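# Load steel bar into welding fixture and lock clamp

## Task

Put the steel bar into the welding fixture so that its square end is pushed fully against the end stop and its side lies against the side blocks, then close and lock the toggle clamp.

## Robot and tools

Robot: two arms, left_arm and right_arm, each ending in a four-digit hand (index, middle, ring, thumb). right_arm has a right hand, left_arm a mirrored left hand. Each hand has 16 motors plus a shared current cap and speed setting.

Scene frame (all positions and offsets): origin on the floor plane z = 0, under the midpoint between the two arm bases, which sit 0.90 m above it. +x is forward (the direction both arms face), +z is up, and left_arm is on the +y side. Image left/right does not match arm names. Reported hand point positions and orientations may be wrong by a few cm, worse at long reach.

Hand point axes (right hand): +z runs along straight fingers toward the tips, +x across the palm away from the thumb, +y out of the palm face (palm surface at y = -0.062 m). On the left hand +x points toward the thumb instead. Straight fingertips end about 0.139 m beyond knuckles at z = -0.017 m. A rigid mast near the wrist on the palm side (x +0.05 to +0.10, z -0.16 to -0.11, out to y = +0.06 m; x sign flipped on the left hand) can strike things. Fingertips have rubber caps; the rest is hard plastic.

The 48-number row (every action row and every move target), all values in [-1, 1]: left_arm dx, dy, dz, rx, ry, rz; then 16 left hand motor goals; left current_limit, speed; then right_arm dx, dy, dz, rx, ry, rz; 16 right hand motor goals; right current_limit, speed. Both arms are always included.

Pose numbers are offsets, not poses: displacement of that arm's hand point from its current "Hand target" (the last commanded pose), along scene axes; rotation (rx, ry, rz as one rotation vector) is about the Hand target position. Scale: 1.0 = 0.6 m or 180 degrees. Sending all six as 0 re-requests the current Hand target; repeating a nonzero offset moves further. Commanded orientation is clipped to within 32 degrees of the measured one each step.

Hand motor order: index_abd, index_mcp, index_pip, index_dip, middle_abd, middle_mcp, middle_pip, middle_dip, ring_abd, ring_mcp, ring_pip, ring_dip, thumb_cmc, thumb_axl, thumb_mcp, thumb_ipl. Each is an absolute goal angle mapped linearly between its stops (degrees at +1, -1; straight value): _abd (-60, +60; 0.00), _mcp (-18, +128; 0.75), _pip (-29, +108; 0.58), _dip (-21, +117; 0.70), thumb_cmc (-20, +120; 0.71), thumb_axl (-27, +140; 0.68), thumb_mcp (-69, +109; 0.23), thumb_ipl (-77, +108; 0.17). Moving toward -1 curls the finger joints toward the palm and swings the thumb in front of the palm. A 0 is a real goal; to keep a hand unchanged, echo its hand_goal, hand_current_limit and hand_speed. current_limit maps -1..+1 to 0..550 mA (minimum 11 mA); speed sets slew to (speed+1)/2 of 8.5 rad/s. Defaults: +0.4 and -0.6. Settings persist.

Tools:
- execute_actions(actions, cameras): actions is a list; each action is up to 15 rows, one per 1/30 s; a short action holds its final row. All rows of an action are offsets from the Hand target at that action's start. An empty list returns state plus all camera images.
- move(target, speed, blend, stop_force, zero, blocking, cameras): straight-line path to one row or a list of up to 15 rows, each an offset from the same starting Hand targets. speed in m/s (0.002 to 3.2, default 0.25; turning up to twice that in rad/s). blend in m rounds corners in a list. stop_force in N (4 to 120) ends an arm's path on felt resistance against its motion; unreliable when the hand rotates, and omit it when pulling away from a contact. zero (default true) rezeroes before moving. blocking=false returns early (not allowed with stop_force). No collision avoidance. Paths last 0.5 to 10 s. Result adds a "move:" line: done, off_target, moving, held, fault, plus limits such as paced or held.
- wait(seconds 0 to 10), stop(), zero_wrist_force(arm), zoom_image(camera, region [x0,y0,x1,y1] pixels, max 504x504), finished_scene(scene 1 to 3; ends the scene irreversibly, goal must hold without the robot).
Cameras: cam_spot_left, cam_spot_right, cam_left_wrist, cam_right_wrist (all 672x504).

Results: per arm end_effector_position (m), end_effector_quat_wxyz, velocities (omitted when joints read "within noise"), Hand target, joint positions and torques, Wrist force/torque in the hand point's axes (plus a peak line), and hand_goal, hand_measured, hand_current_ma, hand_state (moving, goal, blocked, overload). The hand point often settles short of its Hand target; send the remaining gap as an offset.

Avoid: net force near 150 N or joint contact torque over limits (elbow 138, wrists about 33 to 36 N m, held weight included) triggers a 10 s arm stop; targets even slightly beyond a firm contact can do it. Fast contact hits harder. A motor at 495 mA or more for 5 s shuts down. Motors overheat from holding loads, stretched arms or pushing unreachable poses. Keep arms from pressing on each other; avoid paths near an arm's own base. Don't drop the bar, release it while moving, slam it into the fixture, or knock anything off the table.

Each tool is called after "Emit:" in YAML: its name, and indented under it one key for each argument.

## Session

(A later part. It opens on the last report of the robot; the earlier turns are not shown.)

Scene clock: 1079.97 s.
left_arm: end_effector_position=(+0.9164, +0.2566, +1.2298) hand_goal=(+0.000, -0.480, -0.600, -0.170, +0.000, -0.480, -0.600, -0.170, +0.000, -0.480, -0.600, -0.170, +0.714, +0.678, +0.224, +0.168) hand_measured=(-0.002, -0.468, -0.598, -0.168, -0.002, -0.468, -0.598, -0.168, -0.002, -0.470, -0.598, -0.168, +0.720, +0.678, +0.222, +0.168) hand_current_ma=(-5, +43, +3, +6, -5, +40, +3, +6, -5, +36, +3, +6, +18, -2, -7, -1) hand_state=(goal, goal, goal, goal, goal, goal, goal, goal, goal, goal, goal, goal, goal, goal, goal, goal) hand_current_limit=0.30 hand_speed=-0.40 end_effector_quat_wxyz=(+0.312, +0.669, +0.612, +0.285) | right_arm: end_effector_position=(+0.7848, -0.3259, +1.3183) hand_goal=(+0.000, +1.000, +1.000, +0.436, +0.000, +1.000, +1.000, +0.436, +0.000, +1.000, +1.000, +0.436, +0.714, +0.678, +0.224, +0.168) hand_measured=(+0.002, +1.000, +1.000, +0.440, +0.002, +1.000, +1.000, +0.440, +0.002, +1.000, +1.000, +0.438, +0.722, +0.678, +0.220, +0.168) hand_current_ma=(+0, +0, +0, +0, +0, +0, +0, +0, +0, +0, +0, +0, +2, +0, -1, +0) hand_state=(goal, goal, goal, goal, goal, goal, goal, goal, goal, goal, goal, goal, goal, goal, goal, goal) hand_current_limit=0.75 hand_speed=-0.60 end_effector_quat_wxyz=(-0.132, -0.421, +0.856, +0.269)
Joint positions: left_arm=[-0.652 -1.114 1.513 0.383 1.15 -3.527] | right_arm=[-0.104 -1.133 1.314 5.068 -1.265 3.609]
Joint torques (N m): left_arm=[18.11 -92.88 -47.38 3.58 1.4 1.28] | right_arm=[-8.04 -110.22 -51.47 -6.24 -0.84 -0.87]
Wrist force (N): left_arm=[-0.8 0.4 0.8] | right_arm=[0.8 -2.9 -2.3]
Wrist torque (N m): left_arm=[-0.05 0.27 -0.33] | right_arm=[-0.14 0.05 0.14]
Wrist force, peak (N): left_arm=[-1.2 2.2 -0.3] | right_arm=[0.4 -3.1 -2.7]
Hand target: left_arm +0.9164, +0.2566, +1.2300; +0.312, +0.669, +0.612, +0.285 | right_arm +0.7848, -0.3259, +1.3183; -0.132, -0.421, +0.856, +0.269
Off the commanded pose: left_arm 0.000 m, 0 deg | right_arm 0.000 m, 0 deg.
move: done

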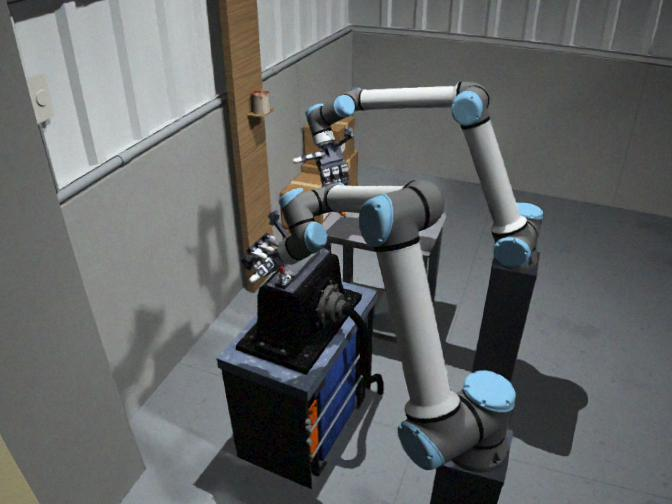

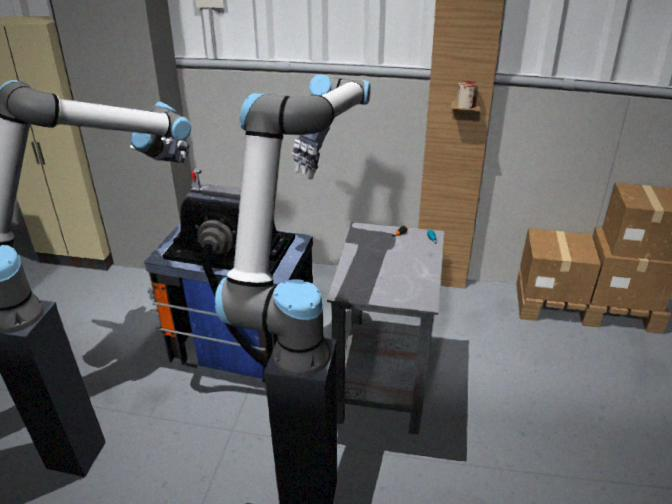

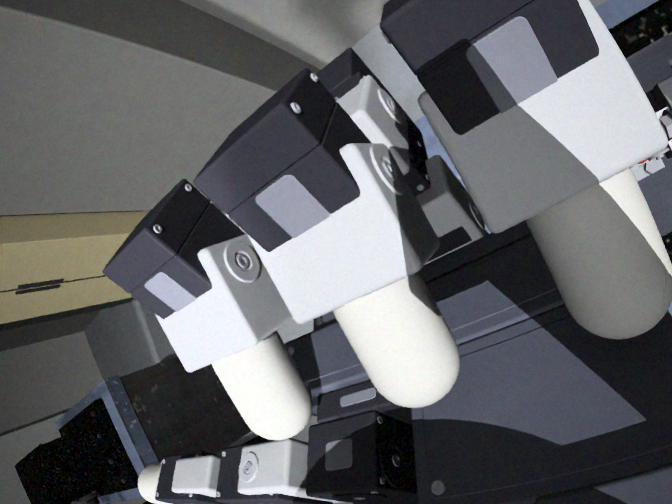

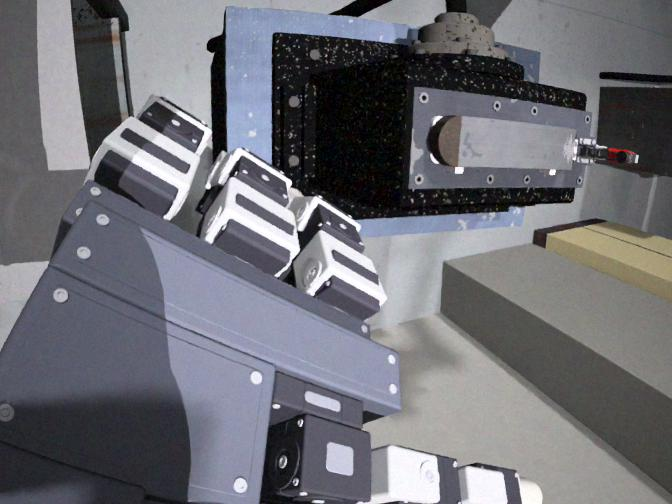

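Emit:
move:
  target: [0,0,-0.0583,0,0,0, 0,-0.48,-0.6,-0.17,0,-0.48,-0.6,-0.17,0,-0.48,-0.6,-0.17,0.714,0.678,0.2247,0.1676,0.3,-0.4, 0,0,0,0,0,0, 0,1,1,0.435,0,1,1,0.435,0,1,1,0.435,0.714,0.678,0.2247,0.1676,0.75,-0.6]
  speed: 0.06
  cameras: ["cam_spot_right","cam_right_wrist"]

Emit:
zoom_image:
  camera: "cam_spot_right"
  region: [150, 130, 230, 190]

Emit:
zoom_image:
  camera: "cam_right_wrist"
  region: [560, 90, 672, 200]

Scene clock: 1092.90 s.
left_arm: end_effector_position=(+0.9163, +0.2566, +1.1946) hand_goal=(+0.000, -0.480, -0.600, -0.170, +0.000, -0.480, -0.600, -0.170, +0.000, -0.480, -0.600, -0.170, +0.714, +0.678, +0.224, +0.168) hand_measured=(-0.002, -0.468, -0.598, -0.168, -0.002, -0.470, -0.598, -0.168, -0.002, -0.470, -0.598, -0.168, +0.720, +0.678, +0.222, +0.168) hand_current_ma=(-5, +42, +3, +6, -5, +39, +3, +6, -5, +35, +3, +6, +18, -2, -7, -1) hand_state=(goal, goal, goal, goal, goal, goal, goal, goal, goal, goal, goal, goal, goal, goal, goal, goal) hand_current_limit=0.30 hand_speed=-0.40 end_effector_quat_wxyz=(+0.312, +0.669, +0.612, +0.285) end_effector_velocity=(+0.000, +0.001, +0.004) end_effector_angular_velocity=(+0.000, +0.000, +0.001) | right_arm: end_effector_position=(+0.7848, -0.3259, +1.3183) hand_goal=(+0.000, +1.000, +1.000, +0.436, +0.000, +1.000, +1.000, +0.436, +0.000, +1.000, +1.000, +0.436, +0.714, +0.678, +0.224, +0.168) hand_measured=(+0.002, +1.000, +1.000, +0.440, +0.002, +1.000, +1.000, +0.440, +0.002, +1.000, +1.000, +0.438, +0.722, +0.678, +0.220, +0.168) hand_current_ma=(+0, +0, +0, +0, +0, +0, +0, +0, +0, +0, +0, +0, +2, +0, -1, +0) hand_state=(goal, goal, goal, goal, goal, goal, goal, goal, goal, goal, goal, goal, goal, goal, goal, goal) hand_current_limit=0.75 hand_speed=-0.60 end_effector_quat_wxyz=(-0.132, -0.421, +0.856, +0.269)
Joint positions: left_arm=[-0.652 -1.09 1.544 0.328 1.15 -3.527] | right_arm=[-0.104 -1.133 1.314 5.068 -1.265 3.609]
Joint velocities: left_arm=[0.001 -0.003 -0.003 0.006 0 -0.001] | right_arm=[within noise]
Joint torques (N m): left_arm=[13.42 -92.99 -45.94 3.76 0.52 -1.05] | right_arm=[-13.62 -108.73 -52.01 -6.17 -0.62 -0.96]
Wrist force (N): left_arm=[-1.4 1.3 1.2] | right_arm=[0.9 -2.5 -2.0]
Wrist torque (N m): left_arm=[0.00 0.32 -0.38] | right_arm=[-0.11 0.03 0.15]
Wrist force, peak (N): left_arm=[-1.4 1.3 1.2] | right_arm=[0.9 -3.3 -2.2]
Hand target: left_arm +0.9164, +0.2566, +1.1950; +0.312, +0.669, +0.612, +0.285 | right_arm +0.7848, -0.3259, +1.3183; -0.132, -0.421, +0.856, +0.269
Off the commanded pose: left_arm 0.000 m, 0 deg | right_arm 0.000 m, 0 deg.
move: done
Images, in order (width x height): cam_spot_right 672x504, cam_right_wrist 672x504.

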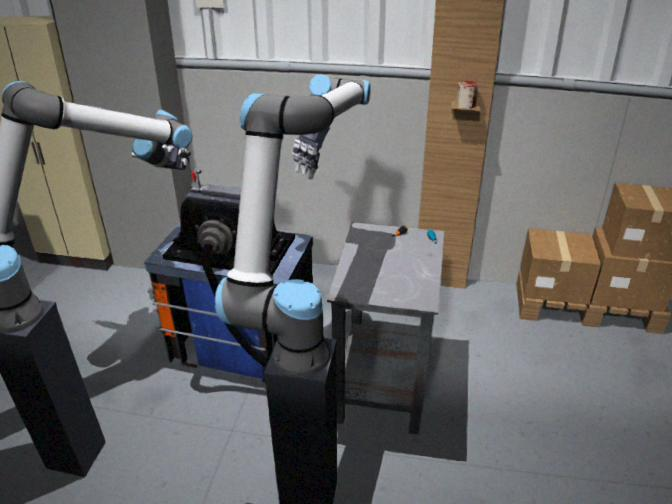

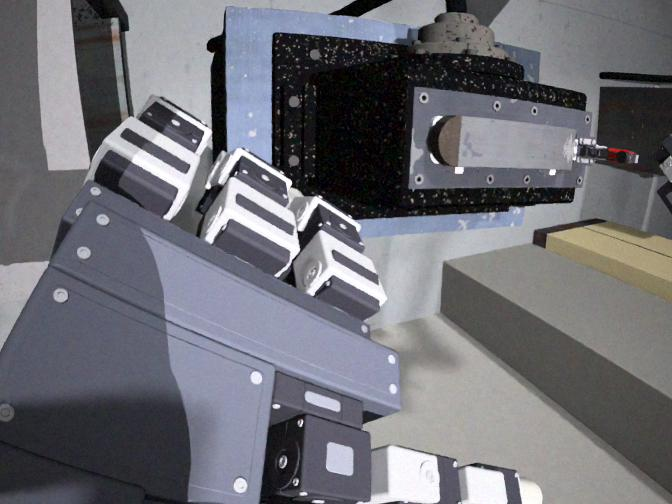

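Scaled by 6.300 from the camera's 672x504 image, which has a finer 960x720 frame.

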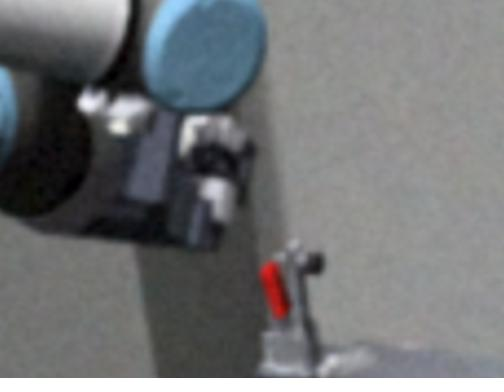

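Scaled by 4.500 from the camera's 672x504 image, which has a finer 960x720 frame.

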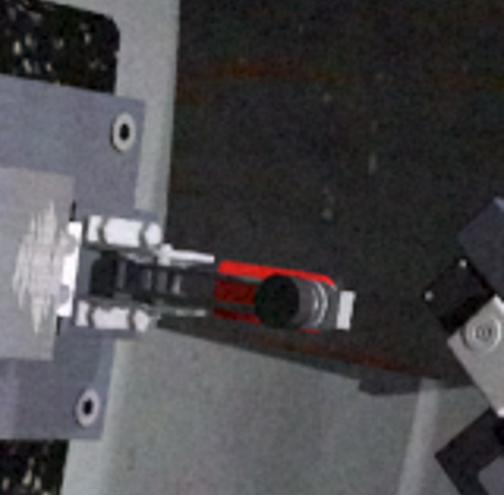

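Emit:
move:
  target: [-0.0127,-0.1411,0,0,0,0, 0,-0.48,-0.6,-0.17,0,-0.48,-0.6,-0.17,0,-0.48,-0.6,-0.17,0.714,0.678,0.2247,0.1676,0.3,-0.4, 0,0,0,0,0,0, 0,1,1,0.435,0,1,1,0.435,0,1,1,0.435,0.714,0.678,0.2247,0.1676,0.75,-0.6]
  speed: 0.02
  stop_force: 12
  cameras: ["cam_spot_right","cam_right_wrist","cam_spot_left"]

Emit:
zoom_image:
  camera: "cam_spot_right"
  region: [150, 130, 230, 190]

Emit:
zoom_image:
  camera: "cam_right_wrist"
  region: [540, 90, 672, 200]

Scene clock: 1108.03 s.
left_arm: end_effector_position=(+0.9088, +0.1719, +1.1950) hand_goal=(+0.000, -0.480, -0.600, -0.170, +0.000, -0.480, -0.600, -0.170, +0.000, -0.480, -0.600, -0.170, +0.714, +0.678, +0.224, +0.168) hand_measured=(-0.002, -0.468, -0.598, -0.168, -0.002, -0.470, -0.598, -0.168, -0.002, -0.470, -0.598, -0.168, +0.720, +0.678, +0.222, +0.168) hand_current_ma=(-5, +42, +3, +6, -5, +39, +3, +6, -5, +35, +3, +6, +18, -2, -7, -1) hand_state=(goal, goal, goal, goal, goal, goal, goal, goal, goal, goal, goal, goal, goal, goal, goal, goal) hand_current_limit=0.30 hand_speed=-0.40 end_effector_quat_wxyz=(+0.312, +0.669, +0.612, +0.285) | right_arm: end_effector_position=(+0.7848, -0.3259, +1.3183) hand_goal=(+0.000, +1.000, +1.000, +0.436, +0.000, +1.000, +1.000, +0.436, +0.000, +1.000, +1.000, +0.436, +0.714, +0.678, +0.224, +0.168) hand_measured=(+0.002, +1.000, +1.000, +0.440, +0.002, +1.000, +1.000, +0.440, +0.002, +1.000, +1.000, +0.438, +0.722, +0.678, +0.220, +0.168) hand_current_ma=(+0, +0, +0, +0, +0, +0, +0, +0, +0, +0, +0, +0, +2, +0, -1, +0) hand_state=(goal, goal, goal, goal, goal, goal, goal, goal, goal, goal, goal, goal, goal, goal, goal, goal) hand_current_limit=0.75 hand_speed=-0.60 end_effector_quat_wxyz=(-0.132, -0.421, +0.856, +0.269)
Joint positions: left_arm=[-0.748 -1.037 1.465 0.387 1.084 -3.604] | right_arm=[-0.104 -1.133 1.314 5.068 -1.265 3.609]
Joint torques (N m): left_arm=[17.28 -100.33 -28.03 -1.39 1.44 1.21] | right_arm=[-11.84 -107.86 -52.04 -6.58 -0.83 -0.93]
Wrist force (N): left_arm=[-0.9 0.9 -0.2] | right_arm=[0.5 -2.8 -2.2]
Wrist torque (N m): left_arm=[0.05 0.16 -0.15] | right_arm=[-0.14 0.09 0.11]
Wrist force, peak (N): left_arm=[-1.9 1.1 0.9] | right_arm=[0.7 -3.0 -2.8]
Hand target: left_arm +0.9088, +0.1719, +1.1950; +0.312, +0.669, +0.612, +0.285 | right_arm +0.7848, -0.3259, +1.3183; -0.132, -0.421, +0.856, +0.269
Off the commanded pose: left_arm 0.000 m, 0 deg | right_arm 0.000 m, 0 deg.
move: done
Images, in order (width x height): cam_spot_left 672x504, cam_spot_right 672x504, cam_right_wrist 672x504.

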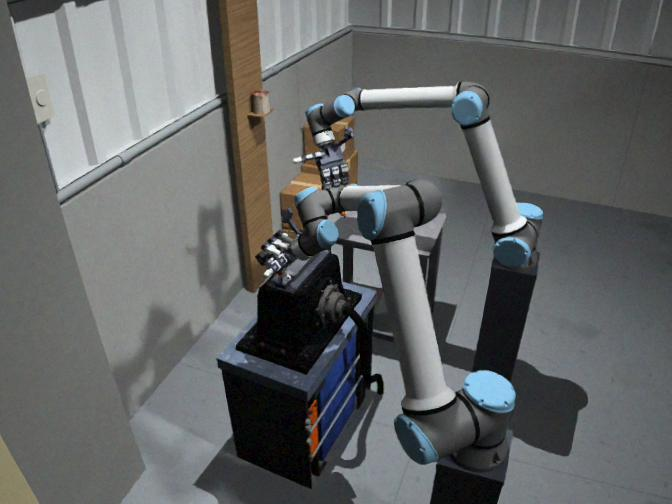

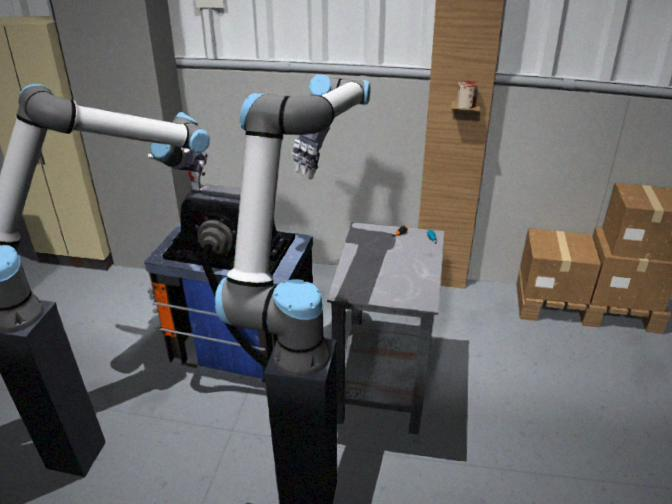

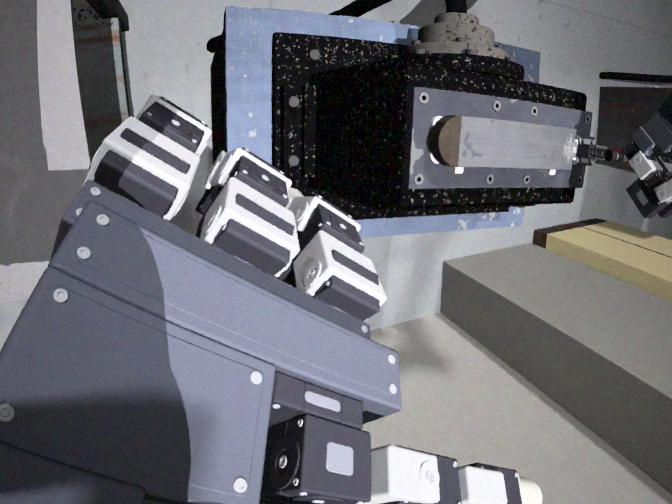

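Scaled by 6.300 from the camera's 672x504 image, which has a finer 960x720 frame.

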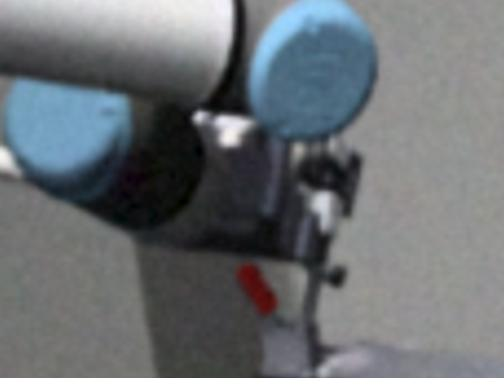

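Scaled by 3.818 from the camera's 672x504 image, which has a finer 960x720 frame.

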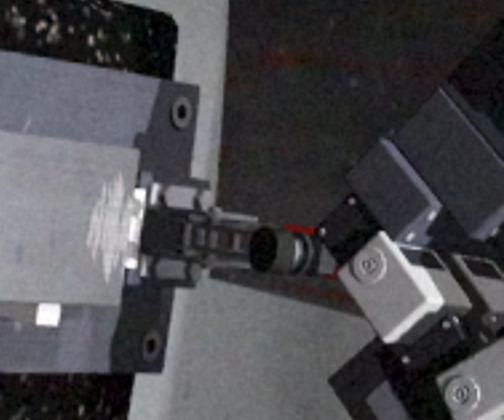

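Emit:
move:
  target: [-0.0035,-0.0385,-0.01,0,0,0, 0,-0.48,-0.6,-0.17,0,-0.48,-0.6,-0.17,0,-0.48,-0.6,-0.17,0.714,0.678,0.2247,0.1676,0.3,-0.4, 0,0,0,0,0,0, 0,1,1,0.435,0,1,1,0.435,0,1,1,0.435,0.714,0.678,0.2247,0.1676,0.75,-0.6]
  speed: 0.02
  stop_force: 12
  cameras: ["cam_spot_right","cam_right_wrist"]

Emit:
zoom_image:
  camera: "cam_spot_right"
  region: [150, 130, 230, 190]

Emit:
zoom_image:
  camera: "cam_right_wrist"
  region: [540, 90, 672, 200]

Scene clock: 1118.87 s.
left_arm: end_effector_position=(+0.9067, +0.1488, +1.1890) hand_goal=(+0.000, -0.480, -0.600, -0.170, +0.000, -0.480, -0.600, -0.170, +0.000, -0.480, -0.600, -0.170, +0.714, +0.678, +0.224, +0.168) hand_measured=(-0.002, -0.468, -0.598, -0.168, -0.002, -0.470, -0.598, -0.168, -0.002, -0.470, -0.598, -0.168, +0.720, +0.678, +0.222, +0.168) hand_current_ma=(-5, +42, +3, +6, -5, +39, +3, +6, -5, +35, +3, +6, +18, -2, -7, -1) hand_state=(goal, goal, goal, goal, goal, goal, goal, goal, goal, goal, goal, goal, goal, goal, goal, goal) hand_current_limit=0.30 hand_speed=-0.40 end_effector_quat_wxyz=(+0.312, +0.669, +0.612, +0.285) | right_arm: end_effector_position=(+0.7848, -0.3259, +1.3183) hand_goal=(+0.000, +1.000, +1.000, +0.436, +0.000, +1.000, +1.000, +0.436, +0.000, +1.000, +1.000, +0.436, +0.714, +0.678, +0.224, +0.168) hand_measured=(+0.002, +1.000, +1.000, +0.440, +0.002, +1.000, +1.000, +0.440, +0.002, +1.000, +1.000, +0.438, +0.722, +0.678, +0.220, +0.168) hand_current_ma=(+0, +0, +0, +0, +0, +0, +0, +0, +0, +0, +0, +0, +2, +0, -1, +0) hand_state=(goal, goal, goal, goal, goal, goal, goal, goal, goal, goal, goal, goal, goal, goal, goal, goal) hand_current_limit=0.75 hand_speed=-0.60 end_effector_quat_wxyz=(-0.132, -0.421, +0.856, +0.269)
Joint positions: left_arm=[-0.772 -1.016 1.444 0.396 1.067 -3.624] | right_arm=[-0.104 -1.133 1.314 5.068 -1.265 3.609]
Joint torques (N m): left_arm=[18.08 -99.1 -28.18 -0.73 1.44 1.24] | right_arm=[-12.34 -109.2 -51.59 -6.78 -0.27 -1.02]
Wrist force (N): left_arm=[-1.1 0.0 0.6] | right_arm=[0.9 -3.0 -2.2]
Wrist torque (N m): left_arm=[-0.10 0.20 -0.11] | right_arm=[-0.18 0.03 0.14]
Wrist force, peak (N): left_arm=[-1.6 0.4 -0.6] | right_arm=[0.5 -3.1 -2.8]
Hand target: left_arm +0.9067, +0.1488, +1.1890; +0.312, +0.669, +0.612, +0.285 | right_arm +0.7848, -0.3259, +1.3183; -0.132, -0.421, +0.856, +0.269
Off the commanded pose: left_arm 0.000 m, 0 deg | right_arm 0.000 m, 0 deg.
move: done
Images, in order (width x height): cam_spot_right 672x504, cam_right_wrist 672x504.

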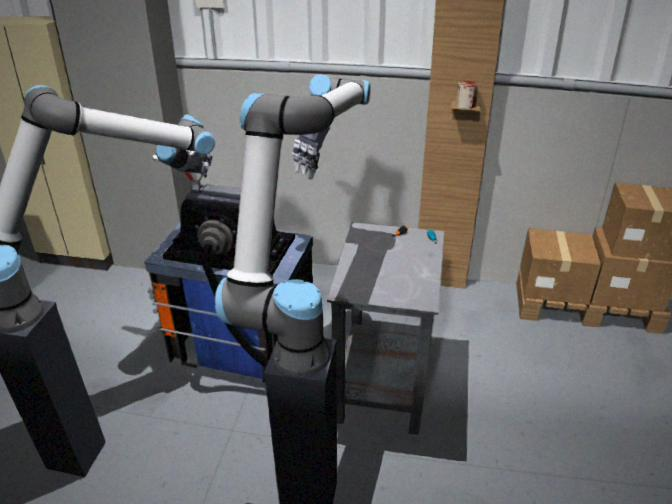

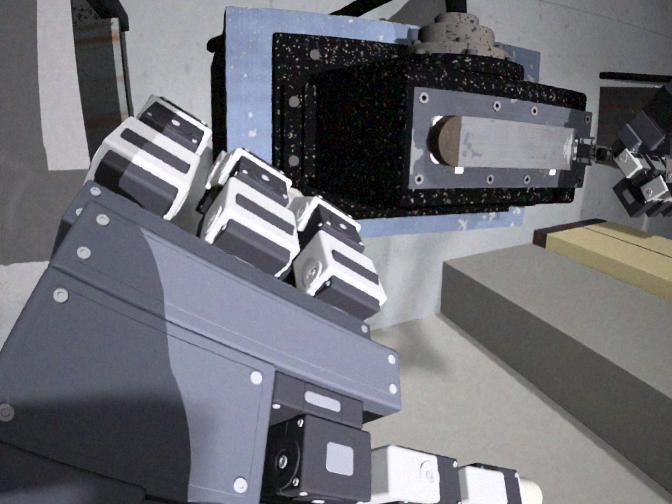

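Scaled by 6.300 from the camera's 672x504 image, which has a finer 960x720 frame.

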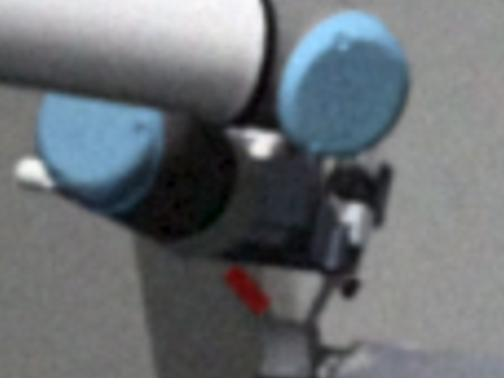

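Scaled by 3.818 from the camera's 672x504 image, which has a finer 960x720 frame.

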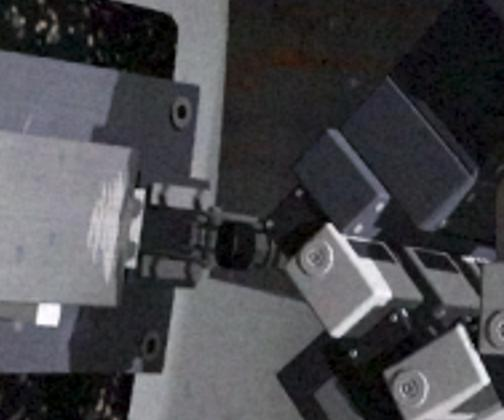

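Emit:
move:
  target: [-0.0021,-0.0233,-0.008,0,0,0, 0,-0.48,-0.6,-0.17,0,-0.48,-0.6,-0.17,0,-0.48,-0.6,-0.17,0.714,0.678,0.2247,0.1676,0.3,-0.4, 0,0,0,0,0,0, 0,1,1,0.435,0,1,1,0.435,0,1,1,0.435,0.714,0.678,0.2247,0.1676,0.75,-0.6]
  speed: 0.02
  stop_force: 12
  cameras: ["cam_spot_right","cam_right_wrist"]

Emit:
zoom_image:
  camera: "cam_spot_right"
  region: [150, 130, 230, 190]

Scene clock: 1127.33 s.
left_arm: end_effector_position=(+0.9054, +0.1348, +1.1842) hand_goal=(+0.000, -0.480, -0.600, -0.170, +0.000, -0.480, -0.600, -0.170, +0.000, -0.480, -0.600, -0.170, +0.714, +0.678, +0.224, +0.168) hand_measured=(-0.002, -0.468, -0.598, -0.168, -0.002, -0.470, -0.598, -0.168, -0.002, -0.470, -0.598, -0.168, +0.720, +0.678, +0.222, +0.168) hand_current_ma=(-5, +42, +3, +6, -5, +39, +3, +6, -5, +35, +3, +6, +18, -2, -7, -1) hand_state=(goal, goal, goal, goal, goal, goal, goal, goal, goal, goal, goal, goal, goal, goal, goal, goal) hand_current_limit=0.30 hand_speed=-0.40 end_effector_quat_wxyz=(+0.312, +0.669, +0.612, +0.285) | right_arm: end_effector_position=(+0.7848, -0.3259, +1.3183) hand_goal=(+0.000, +1.000, +1.000, +0.436, +0.000, +1.000, +1.000, +0.436, +0.000, +1.000, +1.000, +0.436, +0.714, +0.678, +0.224, +0.168) hand_measured=(+0.002, +1.000, +1.000, +0.440, +0.002, +1.000, +1.000, +0.440, +0.002, +1.000, +1.000, +0.438, +0.722, +0.678, +0.220, +0.168) hand_current_ma=(+0, +0, +0, +0, +0, +0, +0, +0, +0, +0, +0, +0, +2, +0, -1, +0) hand_state=(goal, goal, goal, goal, goal, goal, goal, goal, goal, goal, goal, goal, goal, goal, goal, goal) hand_current_limit=0.75 hand_speed=-0.60 end_effector_quat_wxyz=(-0.132, -0.421, +0.856, +0.269)
Joint positions: left_arm=[-0.787 -1.002 1.432 0.401 1.057 -3.636] | right_arm=[-0.104 -1.133 1.314 5.068 -1.265 3.609]
Joint torques (N m): left_arm=[19.04 -102.44 -28.36 -1.14 1.71 1.24] | right_arm=[-12.46 -109.63 -51.63 -6.52 -0.68 -0.71]
Wrist force (N): left_arm=[-1.4 0.1 0.6] | right_arm=[0.8 -2.5 -2.4]
Wrist torque (N m): left_arm=[-0.09 0.25 -0.15] | right_arm=[-0.09 0.05 0.14]
Wrist force, peak (N): left_arm=[-1.4 0.8 0.7] | right_arm=[0.8 -3.2 -2.4]
Hand target: left_arm +0.9054, +0.1348, +1.1842; +0.312, +0.669, +0.612, +0.285 | right_arm +0.7848, -0.3259, +1.3183; -0.132, -0.421, +0.856, +0.269
Off the commanded pose: left_arm 0.000 m, 0 deg | right_arm 0.000 m, 0 deg.
move: done
Images, in order (width x height): cam_spot_right 672x504, cam_right_wrist 672x504.

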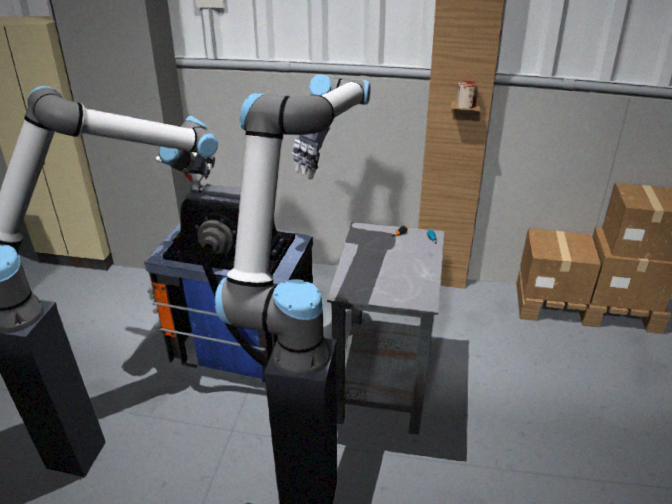

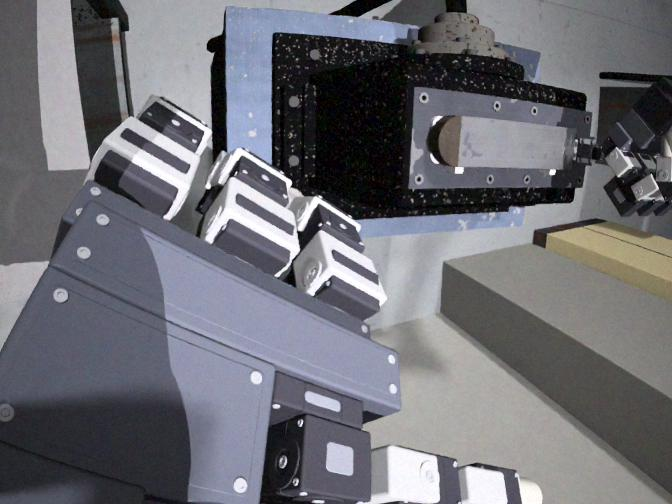

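Scaled by 6.300 from the camera's 672x504 image, which has a finer 960x720 frame.

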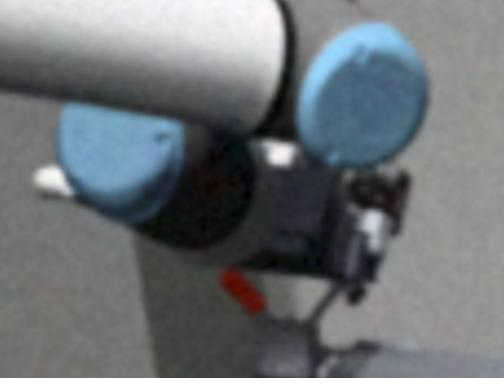

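Emit:
move:
  target:
    - [0.002,0.02,0.0133,0,0,0, 0,-0.48,-0.6,-0.17,0,-0.48,-0.6,-0.17,0,-0.48,-0.6,-0.17,0.714,0.678,0.2247,0.1676,0.3,-0.4, 0,0,0,0,0,0, 0,1,1,0.435,0,1,1,0.435,0,1,1,0.435,0.714,0.678,0.2247,0.1676,0.75,-0.6]
    - [0.0145,0.1778,0.0133,0,0,0, 0,-0.48,-0.6,-0.17,0,-0.48,-0.6,-0.17,0,-0.48,-0.6,-0.17,0.714,0.678,0.2247,0.1676,0.3,-0.4, 0,0,0,0,0,0, 0,1,1,0.435,0,1,1,0.435,0,1,1,0.435,0.714,0.678,0.2247,0.1676,0.75,-0.6]
  speed: 0.05
  blend: [0.005,0]
  cameras: ["cam_spot_right","cam_right_wrist"]

Emit:
zoom_image:
  camera: "cam_spot_right"
  region: [150, 130, 230, 190]

Emit:
zoom_image:
  camera: "cam_right_wrist"
  region: [540, 90, 672, 200]

Scene clock: 1154.57 s.
left_arm: end_effector_position=(+0.9141, +0.2417, +1.1923) hand_goal=(+0.000, -0.480, -0.600, -0.170, +0.000, -0.480, -0.600, -0.170, +0.000, -0.480, -0.600, -0.170, +0.714, +0.678, +0.224, +0.168) hand_measured=(-0.002, -0.468, -0.598, -0.168, -0.002, -0.470, -0.598, -0.168, -0.002, -0.470, -0.598, -0.168, +0.720, +0.678, +0.222, +0.168) hand_current_ma=(-5, +42, +3, +6, -5, +39, +3, +6, -5, +35, +3, +6, +18, -2, -7, -1) hand_state=(goal, goal, goal, goal, goal, goal, goal, goal, goal, goal, goal, goal, goal, goal, goal, goal) hand_current_limit=0.30 hand_speed=-0.40 end_effector_quat_wxyz=(+0.312, +0.669, +0.612, +0.285) | right_arm: end_effector_position=(+0.7848, -0.3259, +1.3183) hand_goal=(+0.000, +1.000, +1.000, +0.436, +0.000, +1.000, +1.000, +0.436, +0.000, +1.000, +1.000, +0.436, +0.714, +0.678, +0.224, +0.168) hand_measured=(+0.002, +1.000, +1.000, +0.440, +0.002, +1.000, +1.000, +0.440, +0.002, +1.000, +1.000, +0.438, +0.722, +0.678, +0.220, +0.168) hand_current_ma=(+0, +0, +0, +0, +0, +0, +0, +0, +0, +0, +0, +0, +2, +0, -1, +0) hand_state=(goal, goal, goal, goal, goal, goal, goal, goal, goal, goal, goal, goal, goal, goal, goal, goal) hand_current_limit=0.75 hand_speed=-0.60 end_effector_quat_wxyz=(-0.132, -0.421, +0.856, +0.269)
Joint positions: left_arm=[-0.671 -1.081 1.536 0.333 1.137 -3.541] | right_arm=[-0.104 -1.133 1.314 5.068 -1.265 3.609]
Joint torques (N m): left_arm=[-18.54 -60.55 -45.88 2.95 -2.99 -1.49] | right_arm=[-10.02 -110.7 -50.36 -6.75 -0.37 -0.58]
Wrist force (N): left_arm=[-1.1 1.1 0.9] | right_arm=[0.5 -2.4 -2.6]
Wrist torque (N m): left_arm=[0.02 0.27 -0.35] | right_arm=[-0.05 0.10 0.12]
Wrist force, peak (N): left_arm=[-1.8 0.7 1.3] | right_arm=[0.6 -2.9 -2.7]
Hand target: left_arm +0.9141, +0.2415, +1.1922; +0.312, +0.669, +0.612, +0.285 | right_arm +0.7848, -0.3259, +1.3183; -0.132, -0.421, +0.856, +0.269
Off the commanded pose: left_arm 0.000 m, 0 deg | right_arm 0.000 m, 0 deg.
move: done
Images, in order (width x height): cam_spot_right 672x504, cam_right_wrist 672x504.

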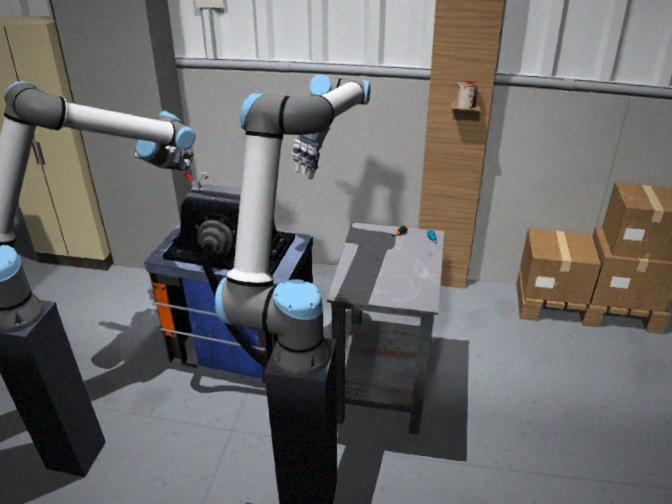

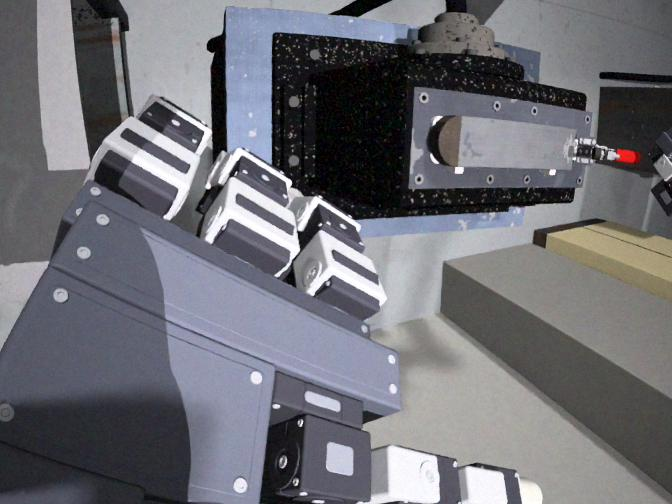

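Scaled by 6.300 from the camera's 672x504 image, which has a finer 960x720 frame.

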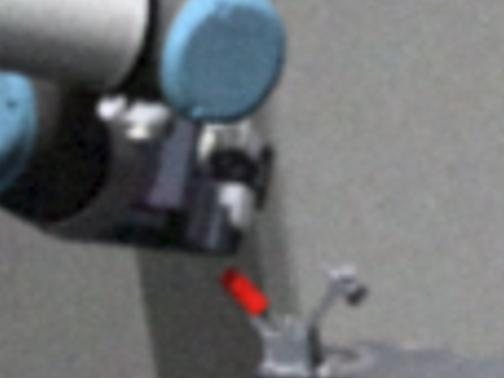

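Scaled by 3.818 from the camera's 672x504 image, which has a finer 960x720 frame.

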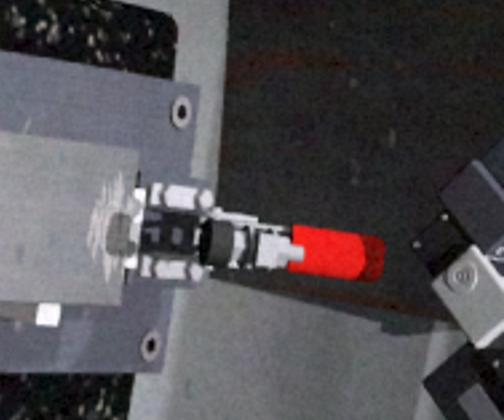

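Emit:
move:
  target:
    - [-0.0009,-0.01,0,0,0,0, 0,-0.48,-0.6,-0.17,0,-0.48,-0.6,-0.17,0,-0.48,-0.6,-0.17,0.714,0.678,0.2247,0.1676,0.3,-0.4, 0,0,0,0,0,0, 0,1,1,0.435,0,1,1,0.435,0,1,1,0.435,0.714,0.678,0.2247,0.1676,0.75,-0.6]
    - [-0.0009,-0.01,-0.06,0,0,0, 0,-0.48,-0.6,-0.17,0,-0.48,-0.6,-0.17,0,-0.48,-0.6,-0.17,0.714,0.678,0.2247,0.1676,0.3,-0.4, 0,0,0,0,0,0, 0,1,1,0.435,0,1,1,0.435,0,1,1,0.435,0.714,0.678,0.2247,0.1676,0.75,-0.6]
  speed: 0.015
  stop_force: 15
  cameras: ["cam_spot_right","cam_right_wrist"]

Emit:
zoom_image:
  camera: "cam_spot_right"
  region: [150, 130, 230, 190]

Emit:
zoom_image:
  camera: "cam_right_wrist"
  region: [540, 90, 672, 200]

Scene clock: 1169.03 s.
left_arm: end_effector_position=(+0.9136, +0.2356, +1.1694) hand_goal=(+0.000, -0.480, -0.600, -0.170, +0.000, -0.480, -0.600, -0.170, +0.000, -0.480, -0.600, -0.170, +0.714, +0.678, +0.224, +0.168) hand_measured=(-0.002, -0.468, -0.598, -0.168, -0.002, -0.470, -0.598, -0.168, -0.002, -0.470, -0.598, -0.168, +0.720, +0.678, +0.222, +0.168) hand_current_ma=(-5, +42, +3, +6, -5, +38, +3, +6, -5, +35, +3, +6, +18, -2, -7, -1) hand_state=(goal, goal, goal, goal, goal, goal, goal, goal, goal, goal, goal, goal, goal, goal, goal, goal) hand_current_limit=0.30 hand_speed=-0.40 end_effector_quat_wxyz=(+0.312, +0.669, +0.612, +0.285) | right_arm: end_effector_position=(+0.7848, -0.3259, +1.3183) hand_goal=(+0.000, +1.000, +1.000, +0.436, +0.000, +1.000, +1.000, +0.436, +0.000, +1.000, +1.000, +0.436, +0.714, +0.678, +0.224, +0.168) hand_measured=(+0.002, +1.000, +1.000, +0.440, +0.002, +1.000, +1.000, +0.440, +0.002, +1.000, +1.000, +0.438, +0.722, +0.678, +0.220, +0.168) hand_current_ma=(+0, +0, +0, +0, +0, +0, +0, +0, +0, +0, +0, +0, +2, +0, -1, +0) hand_state=(goal, goal, goal, goal, goal, goal, goal, goal, goal, goal, goal, goal, goal, goal, goal, goal) hand_current_limit=0.75 hand_speed=-0.60 end_effector_quat_wxyz=(-0.132, -0.421, +0.856, +0.269)
Joint positions: left_arm=[-0.678 -1.061 1.549 0.302 1.132 -3.547] | right_arm=[-0.104 -1.133 1.314 5.068 -1.265 3.609]
Joint torques (N m): left_arm=[-5.57 -90.31 -47.58 0.87 1.6 1.3] | right_arm=[-10.99 -110.67 -51.22 -6.25 0.14 -0.91]
Wrist force (N): left_arm=[4.9 1.1 -9.8] | right_arm=[0.6 -3.0 -2.6]
Wrist torque (N m): left_arm=[1.12 -0.39 0.24] | right_arm=[-0.12 0.09 0.12]
Wrist force, peak (N): left_arm=[10.3 8.8 -18.1] | right_arm=[1.0 -2.9 -2.7]
Hand target: left_arm +0.9136, +0.2356, +1.1694; +0.312, +0.669, +0.612, +0.285 (not the last commanded pose) | right_arm +0.7848, -0.3259, +1.3183; -0.132, -0.421, +0.856, +0.269
Off the commanded pose: left_arm 0.013 m, 0 deg | right_arm 0.000 m, 0 deg.
move: contact (left_arm); path passed 1 of 2 targets
Images, in order (width x height): cam_spot_right 672x504, cam_right_wrist 672x504.

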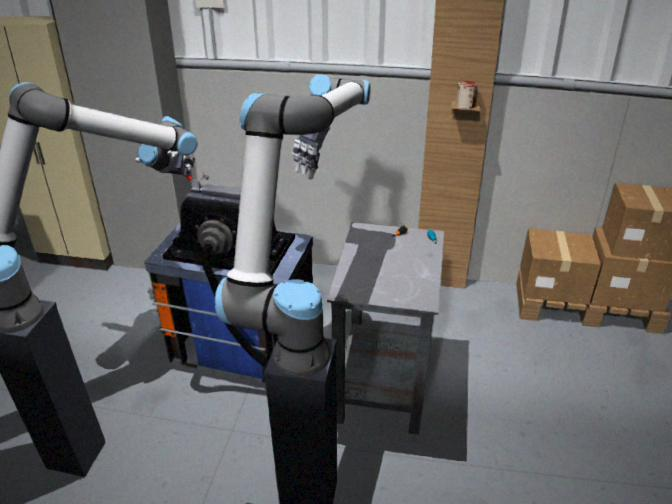

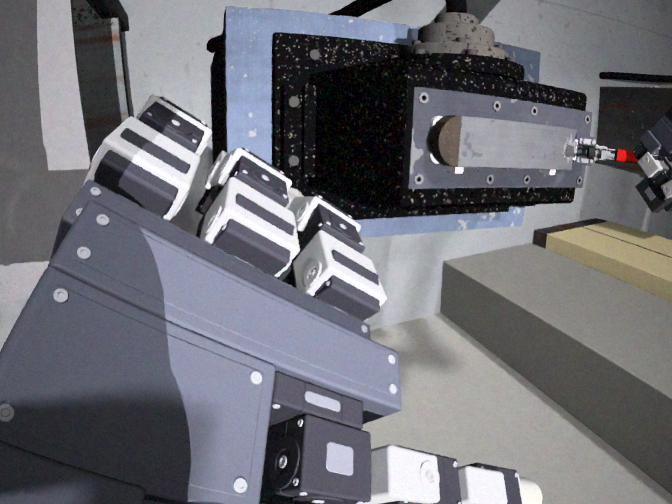

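Scaled by 6.300 from the camera's 672x504 image, which has a finer 960x720 frame.

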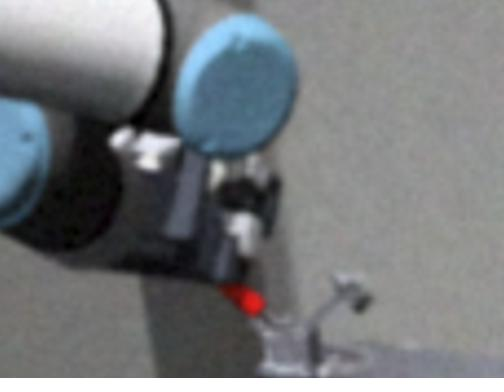

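Scaled by 3.818 from the camera's 672x504 image, which has a finer 960x720 frame.

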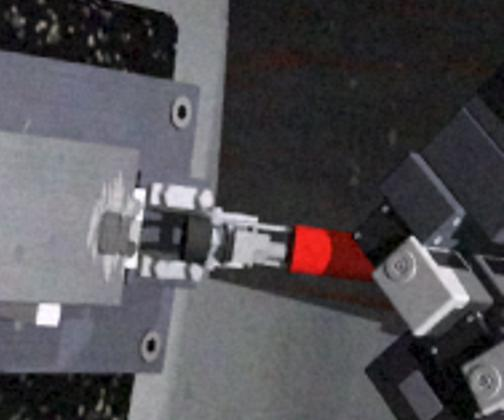

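Emit:
move:
  target:
    - [0.0008,0.0091,-0.0187,0,0,0, 0,-0.48,-0.6,-0.17,0,-0.48,-0.6,-0.17,0,-0.48,-0.6,-0.17,0.714,0.678,0.2247,0.1676,0.3,-0.4, 0,0,0,0,0,0, 0,1,1,0.435,0,1,1,0.435,0,1,1,0.435,0.714,0.678,0.2247,0.1676,0.75,-0.6]
    - [0.0013,0.0149,-0.0395,0,0,0, 0,-0.48,-0.6,-0.17,0,-0.48,-0.6,-0.17,0,-0.48,-0.6,-0.17,0.714,0.678,0.2247,0.1676,0.3,-0.4, 0,0,0,0,0,0, 0,1,1,0.435,0,1,1,0.435,0,1,1,0.435,0.714,0.678,0.2247,0.1676,0.75,-0.6]
  speed: 0.012
  stop_force: 45
  blend: 0.003
  cameras: ["cam_spot_right","cam_right_wrist"]

Emit:
zoom_image:
  camera: "cam_spot_right"
  region: [150, 130, 230, 190]

Emit:
zoom_image:
  camera: "cam_right_wrist"
  region: [540, 90, 672, 200]

Scene clock: 1181.43 s.
left_arm: end_effector_position=(+0.9143, +0.2445, +1.1456) hand_goal=(+0.000, -0.480, -0.600, -0.170, +0.000, -0.480, -0.600, -0.170, +0.000, -0.480, -0.600, -0.170, +0.714, +0.678, +0.224, +0.168) hand_measured=(-0.002, -0.468, -0.600, -0.168, -0.002, -0.470, -0.600, -0.168, -0.002, -0.470, -0.598, -0.168, +0.720, +0.678, +0.222, +0.168) hand_current_ma=(-5, +40, +2, +6, -5, +38, +2, +6, -5, +34, +3, +6, +18, -2, -8, -1) hand_state=(goal, goal, goal, goal, goal, goal, goal, goal, goal, goal, goal, goal, goal, goal, goal, goal) hand_current_limit=0.30 hand_speed=-0.40 end_effector_quat_wxyz=(+0.312, +0.669, +0.612, +0.285) | right_arm: end_effector_position=(+0.7848, -0.3259, +1.3183) hand_goal=(+0.000, +1.000, +1.000, +0.436, +0.000, +1.000, +1.000, +0.436, +0.000, +1.000, +1.000, +0.436, +0.714, +0.678, +0.224, +0.168) hand_measured=(+0.002, +1.000, +1.000, +0.440, +0.002, +1.000, +1.000, +0.440, +0.002, +1.000, +1.000, +0.438, +0.722, +0.678, +0.220, +0.168) hand_current_ma=(+0, +0, +0, +0, +0, +0, +0, +0, +0, +0, +0, +0, +2, +0, -1, +0) hand_state=(goal, goal, goal, goal, goal, goal, goal, goal, goal, goal, goal, goal, goal, goal, goal, goal) hand_current_limit=0.75 hand_speed=-0.60 end_effector_quat_wxyz=(-0.132, -0.421, +0.856, +0.269)
Joint positions: left_arm=[-0.668 -1.047 1.574 0.26 1.14 -3.539] | right_arm=[-0.104 -1.133 1.314 5.068 -1.265 3.609]
Joint torques (N m): left_arm=[8.71 -83.09 -43.86 3.47 0.49 1.65] | right_arm=[-9.76 -108.18 -51.11 -6.12 -0.05 -0.36]
Wrist force (N): left_arm=[-1.2 0.7 0.0] | right_arm=[1.2 -2.9 -2.4]
Wrist torque (N m): left_arm=[0.04 0.31 -0.37] | right_arm=[-0.13 0.01 0.17]
Wrist force, peak (N): left_arm=[20.1 8.4 -28.3] | right_arm=[0.7 -3.1 -3.0]
Hand target: left_arm +0.9143, +0.2445, +1.1457; +0.312, +0.669, +0.612, +0.285 | right_arm +0.7848, -0.3259, +1.3183; -0.132, -0.421, +0.856, +0.269
Off the commanded pose: left_arm 0.000 m, 0 deg | right_arm 0.000 m, 0 deg.
move: done
Images, in order (width x height): cam_spot_right 672x504, cam_right_wrist 672x504.

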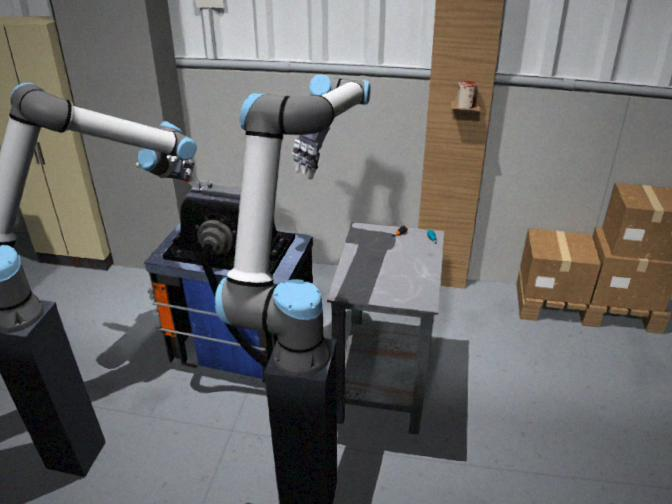

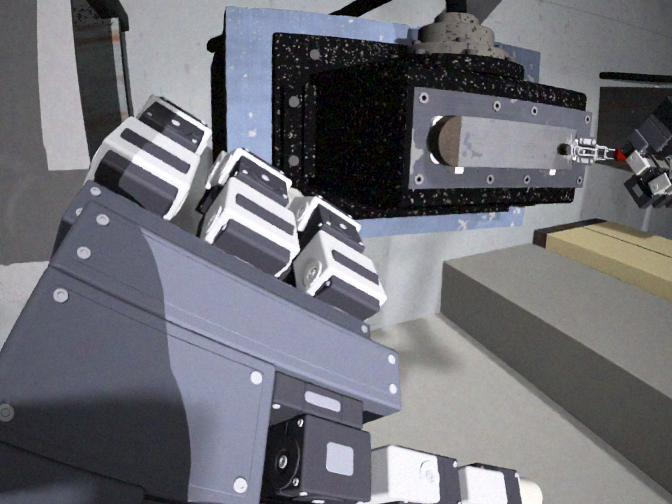

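Scaled by 6.300 from the camera's 672x504 image, which has a finer 960x720 frame.

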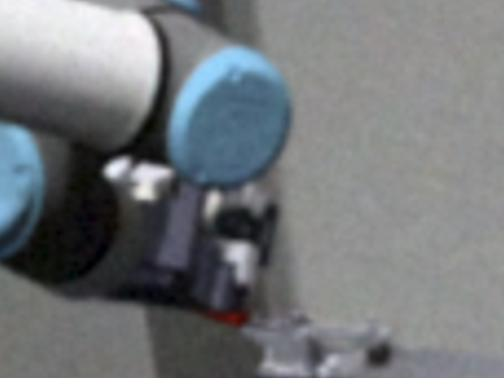

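Scaled by 3.818 from the camera's 672x504 image, which has a finer 960x720 frame.

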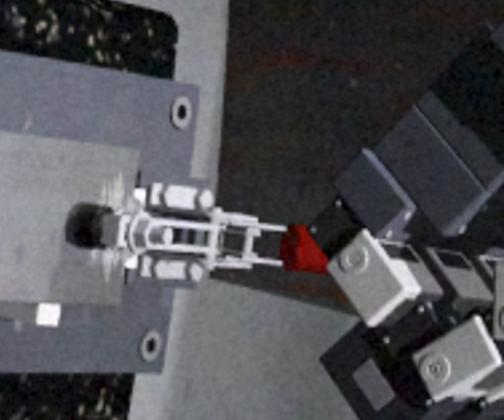

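Emit:
move:
  target: [0,0,-0.035,0,0,0, 0,-0.48,-0.6,-0.17,0,-0.48,-0.6,-0.17,0,-0.48,-0.6,-0.17,0.714,0.678,0.2247,0.1676,0.3,-0.4, 0,0,0,0,0,0, 0,1,1,0.435,0,1,1,0.435,0,1,1,0.435,0.714,0.678,0.2247,0.1676,0.75,-0.6]
  speed: 0.01
  stop_force: 50
  cameras: ["cam_spot_right","cam_right_wrist"]

Emit:
zoom_image:
  camera: "cam_spot_right"
  region: [150, 130, 230, 190]

Scene clock: 1190.47 s.
left_arm: end_effector_position=(+0.9144, +0.2445, +1.1322) hand_goal=(+0.000, -0.480, -0.600, -0.170, +0.000, -0.480, -0.600, -0.170, +0.000, -0.480, -0.600, -0.170, +0.714, +0.678, +0.224, +0.168) hand_measured=(-0.002, -0.468, -0.600, -0.168, -0.002, -0.470, -0.600, -0.168, -0.002, -0.470, -0.598, -0.168, +0.720, +0.678, +0.222, +0.168) hand_current_ma=(-5, +40, +2, +6, -5, +38, +2, +6, -5, +34, +2, +6, +18, -2, -8, -1) hand_state=(goal, goal, goal, goal, goal, goal, goal, goal, goal, goal, goal, goal, goal, goal, goal, goal) hand_current_limit=0.30 hand_speed=-0.40 end_effector_quat_wxyz=(+0.312, +0.669, +0.612, +0.285) | right_arm: end_effector_position=(+0.7848, -0.3259, +1.3183) hand_goal=(+0.000, +1.000, +1.000, +0.436, +0.000, +1.000, +1.000, +0.436, +0.000, +1.000, +1.000, +0.436, +0.714, +0.678, +0.224, +0.168) hand_measured=(+0.002, +1.000, +1.000, +0.440, +0.002, +1.000, +1.000, +0.440, +0.002, +1.000, +1.000, +0.438, +0.722, +0.678, +0.220, +0.168) hand_current_ma=(+0, +0, +0, +0, +0, +0, +0, +0, +0, +0, +0, +0, +2, +0, -1, +0) hand_state=(goal, goal, goal, goal, goal, goal, goal, goal, goal, goal, goal, goal, goal, goal, goal, goal) hand_current_limit=0.75 hand_speed=-0.60 end_effector_quat_wxyz=(-0.132, -0.421, +0.856, +0.269)
Joint positions: left_arm=[-0.668 -1.036 1.583 0.239 1.14 -3.539] | right_arm=[-0.104 -1.133 1.314 5.068 -1.265 3.609]
Joint torques (N m): left_arm=[-12.76 -52.25 -28.18 1.47 -1.98 -0.98] | right_arm=[-9.24 -106.71 -52.03 -6.18 0.12 -0.2]
Wrist force (N): left_arm=[4.4 26.0 -52.7] | right_arm=[0.7 -2.7 -2.2]
Wrist torque (N m): left_arm=[5.62 -3.22 -1.43] | right_arm=[-0.14 0.05 0.13]
Wrist force, peak (N): left_arm=[4.1 31.9 -58.2] | right_arm=[0.9 -3.6 -2.1]
Hand target: left_arm +0.9144, +0.2445, +1.1322; +0.312, +0.669, +0.612, +0.285 (not the last commanded pose) | right_arm +0.7848, -0.3259, +1.3183; -0.132, -0.421, +0.856, +0.269
Off the commanded pose: left_arm 0.007 m, 0 deg | right_arm 0.000 m, 0 deg.
move: contact (left_arm)
Images, in order (width x height): cam_spot_right 672x504, cam_right_wrist 672x504.

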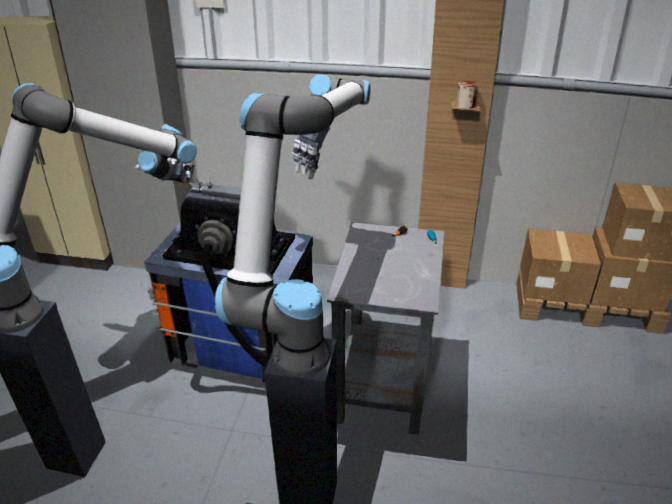

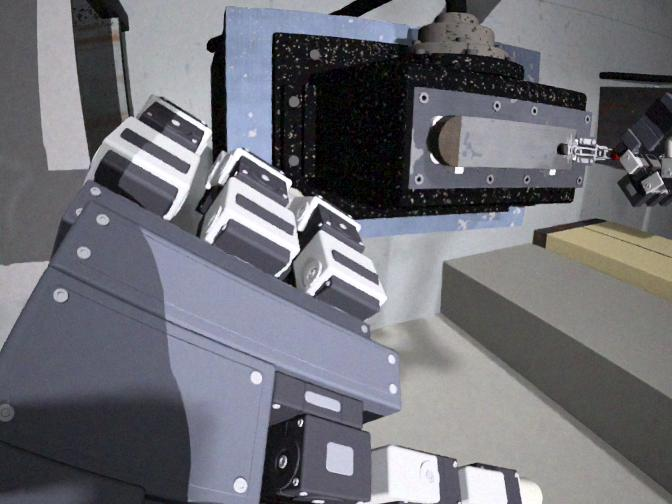

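Scaled by 6.300 from the camera's 672x504 image, which has a finer 960x720 frame.

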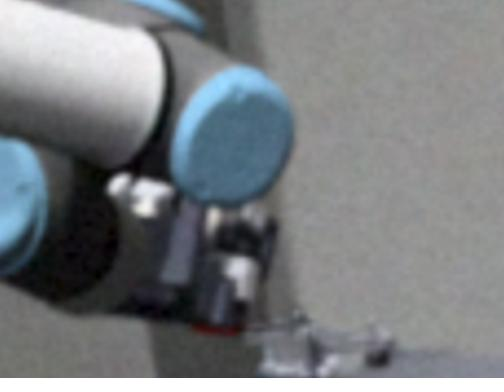

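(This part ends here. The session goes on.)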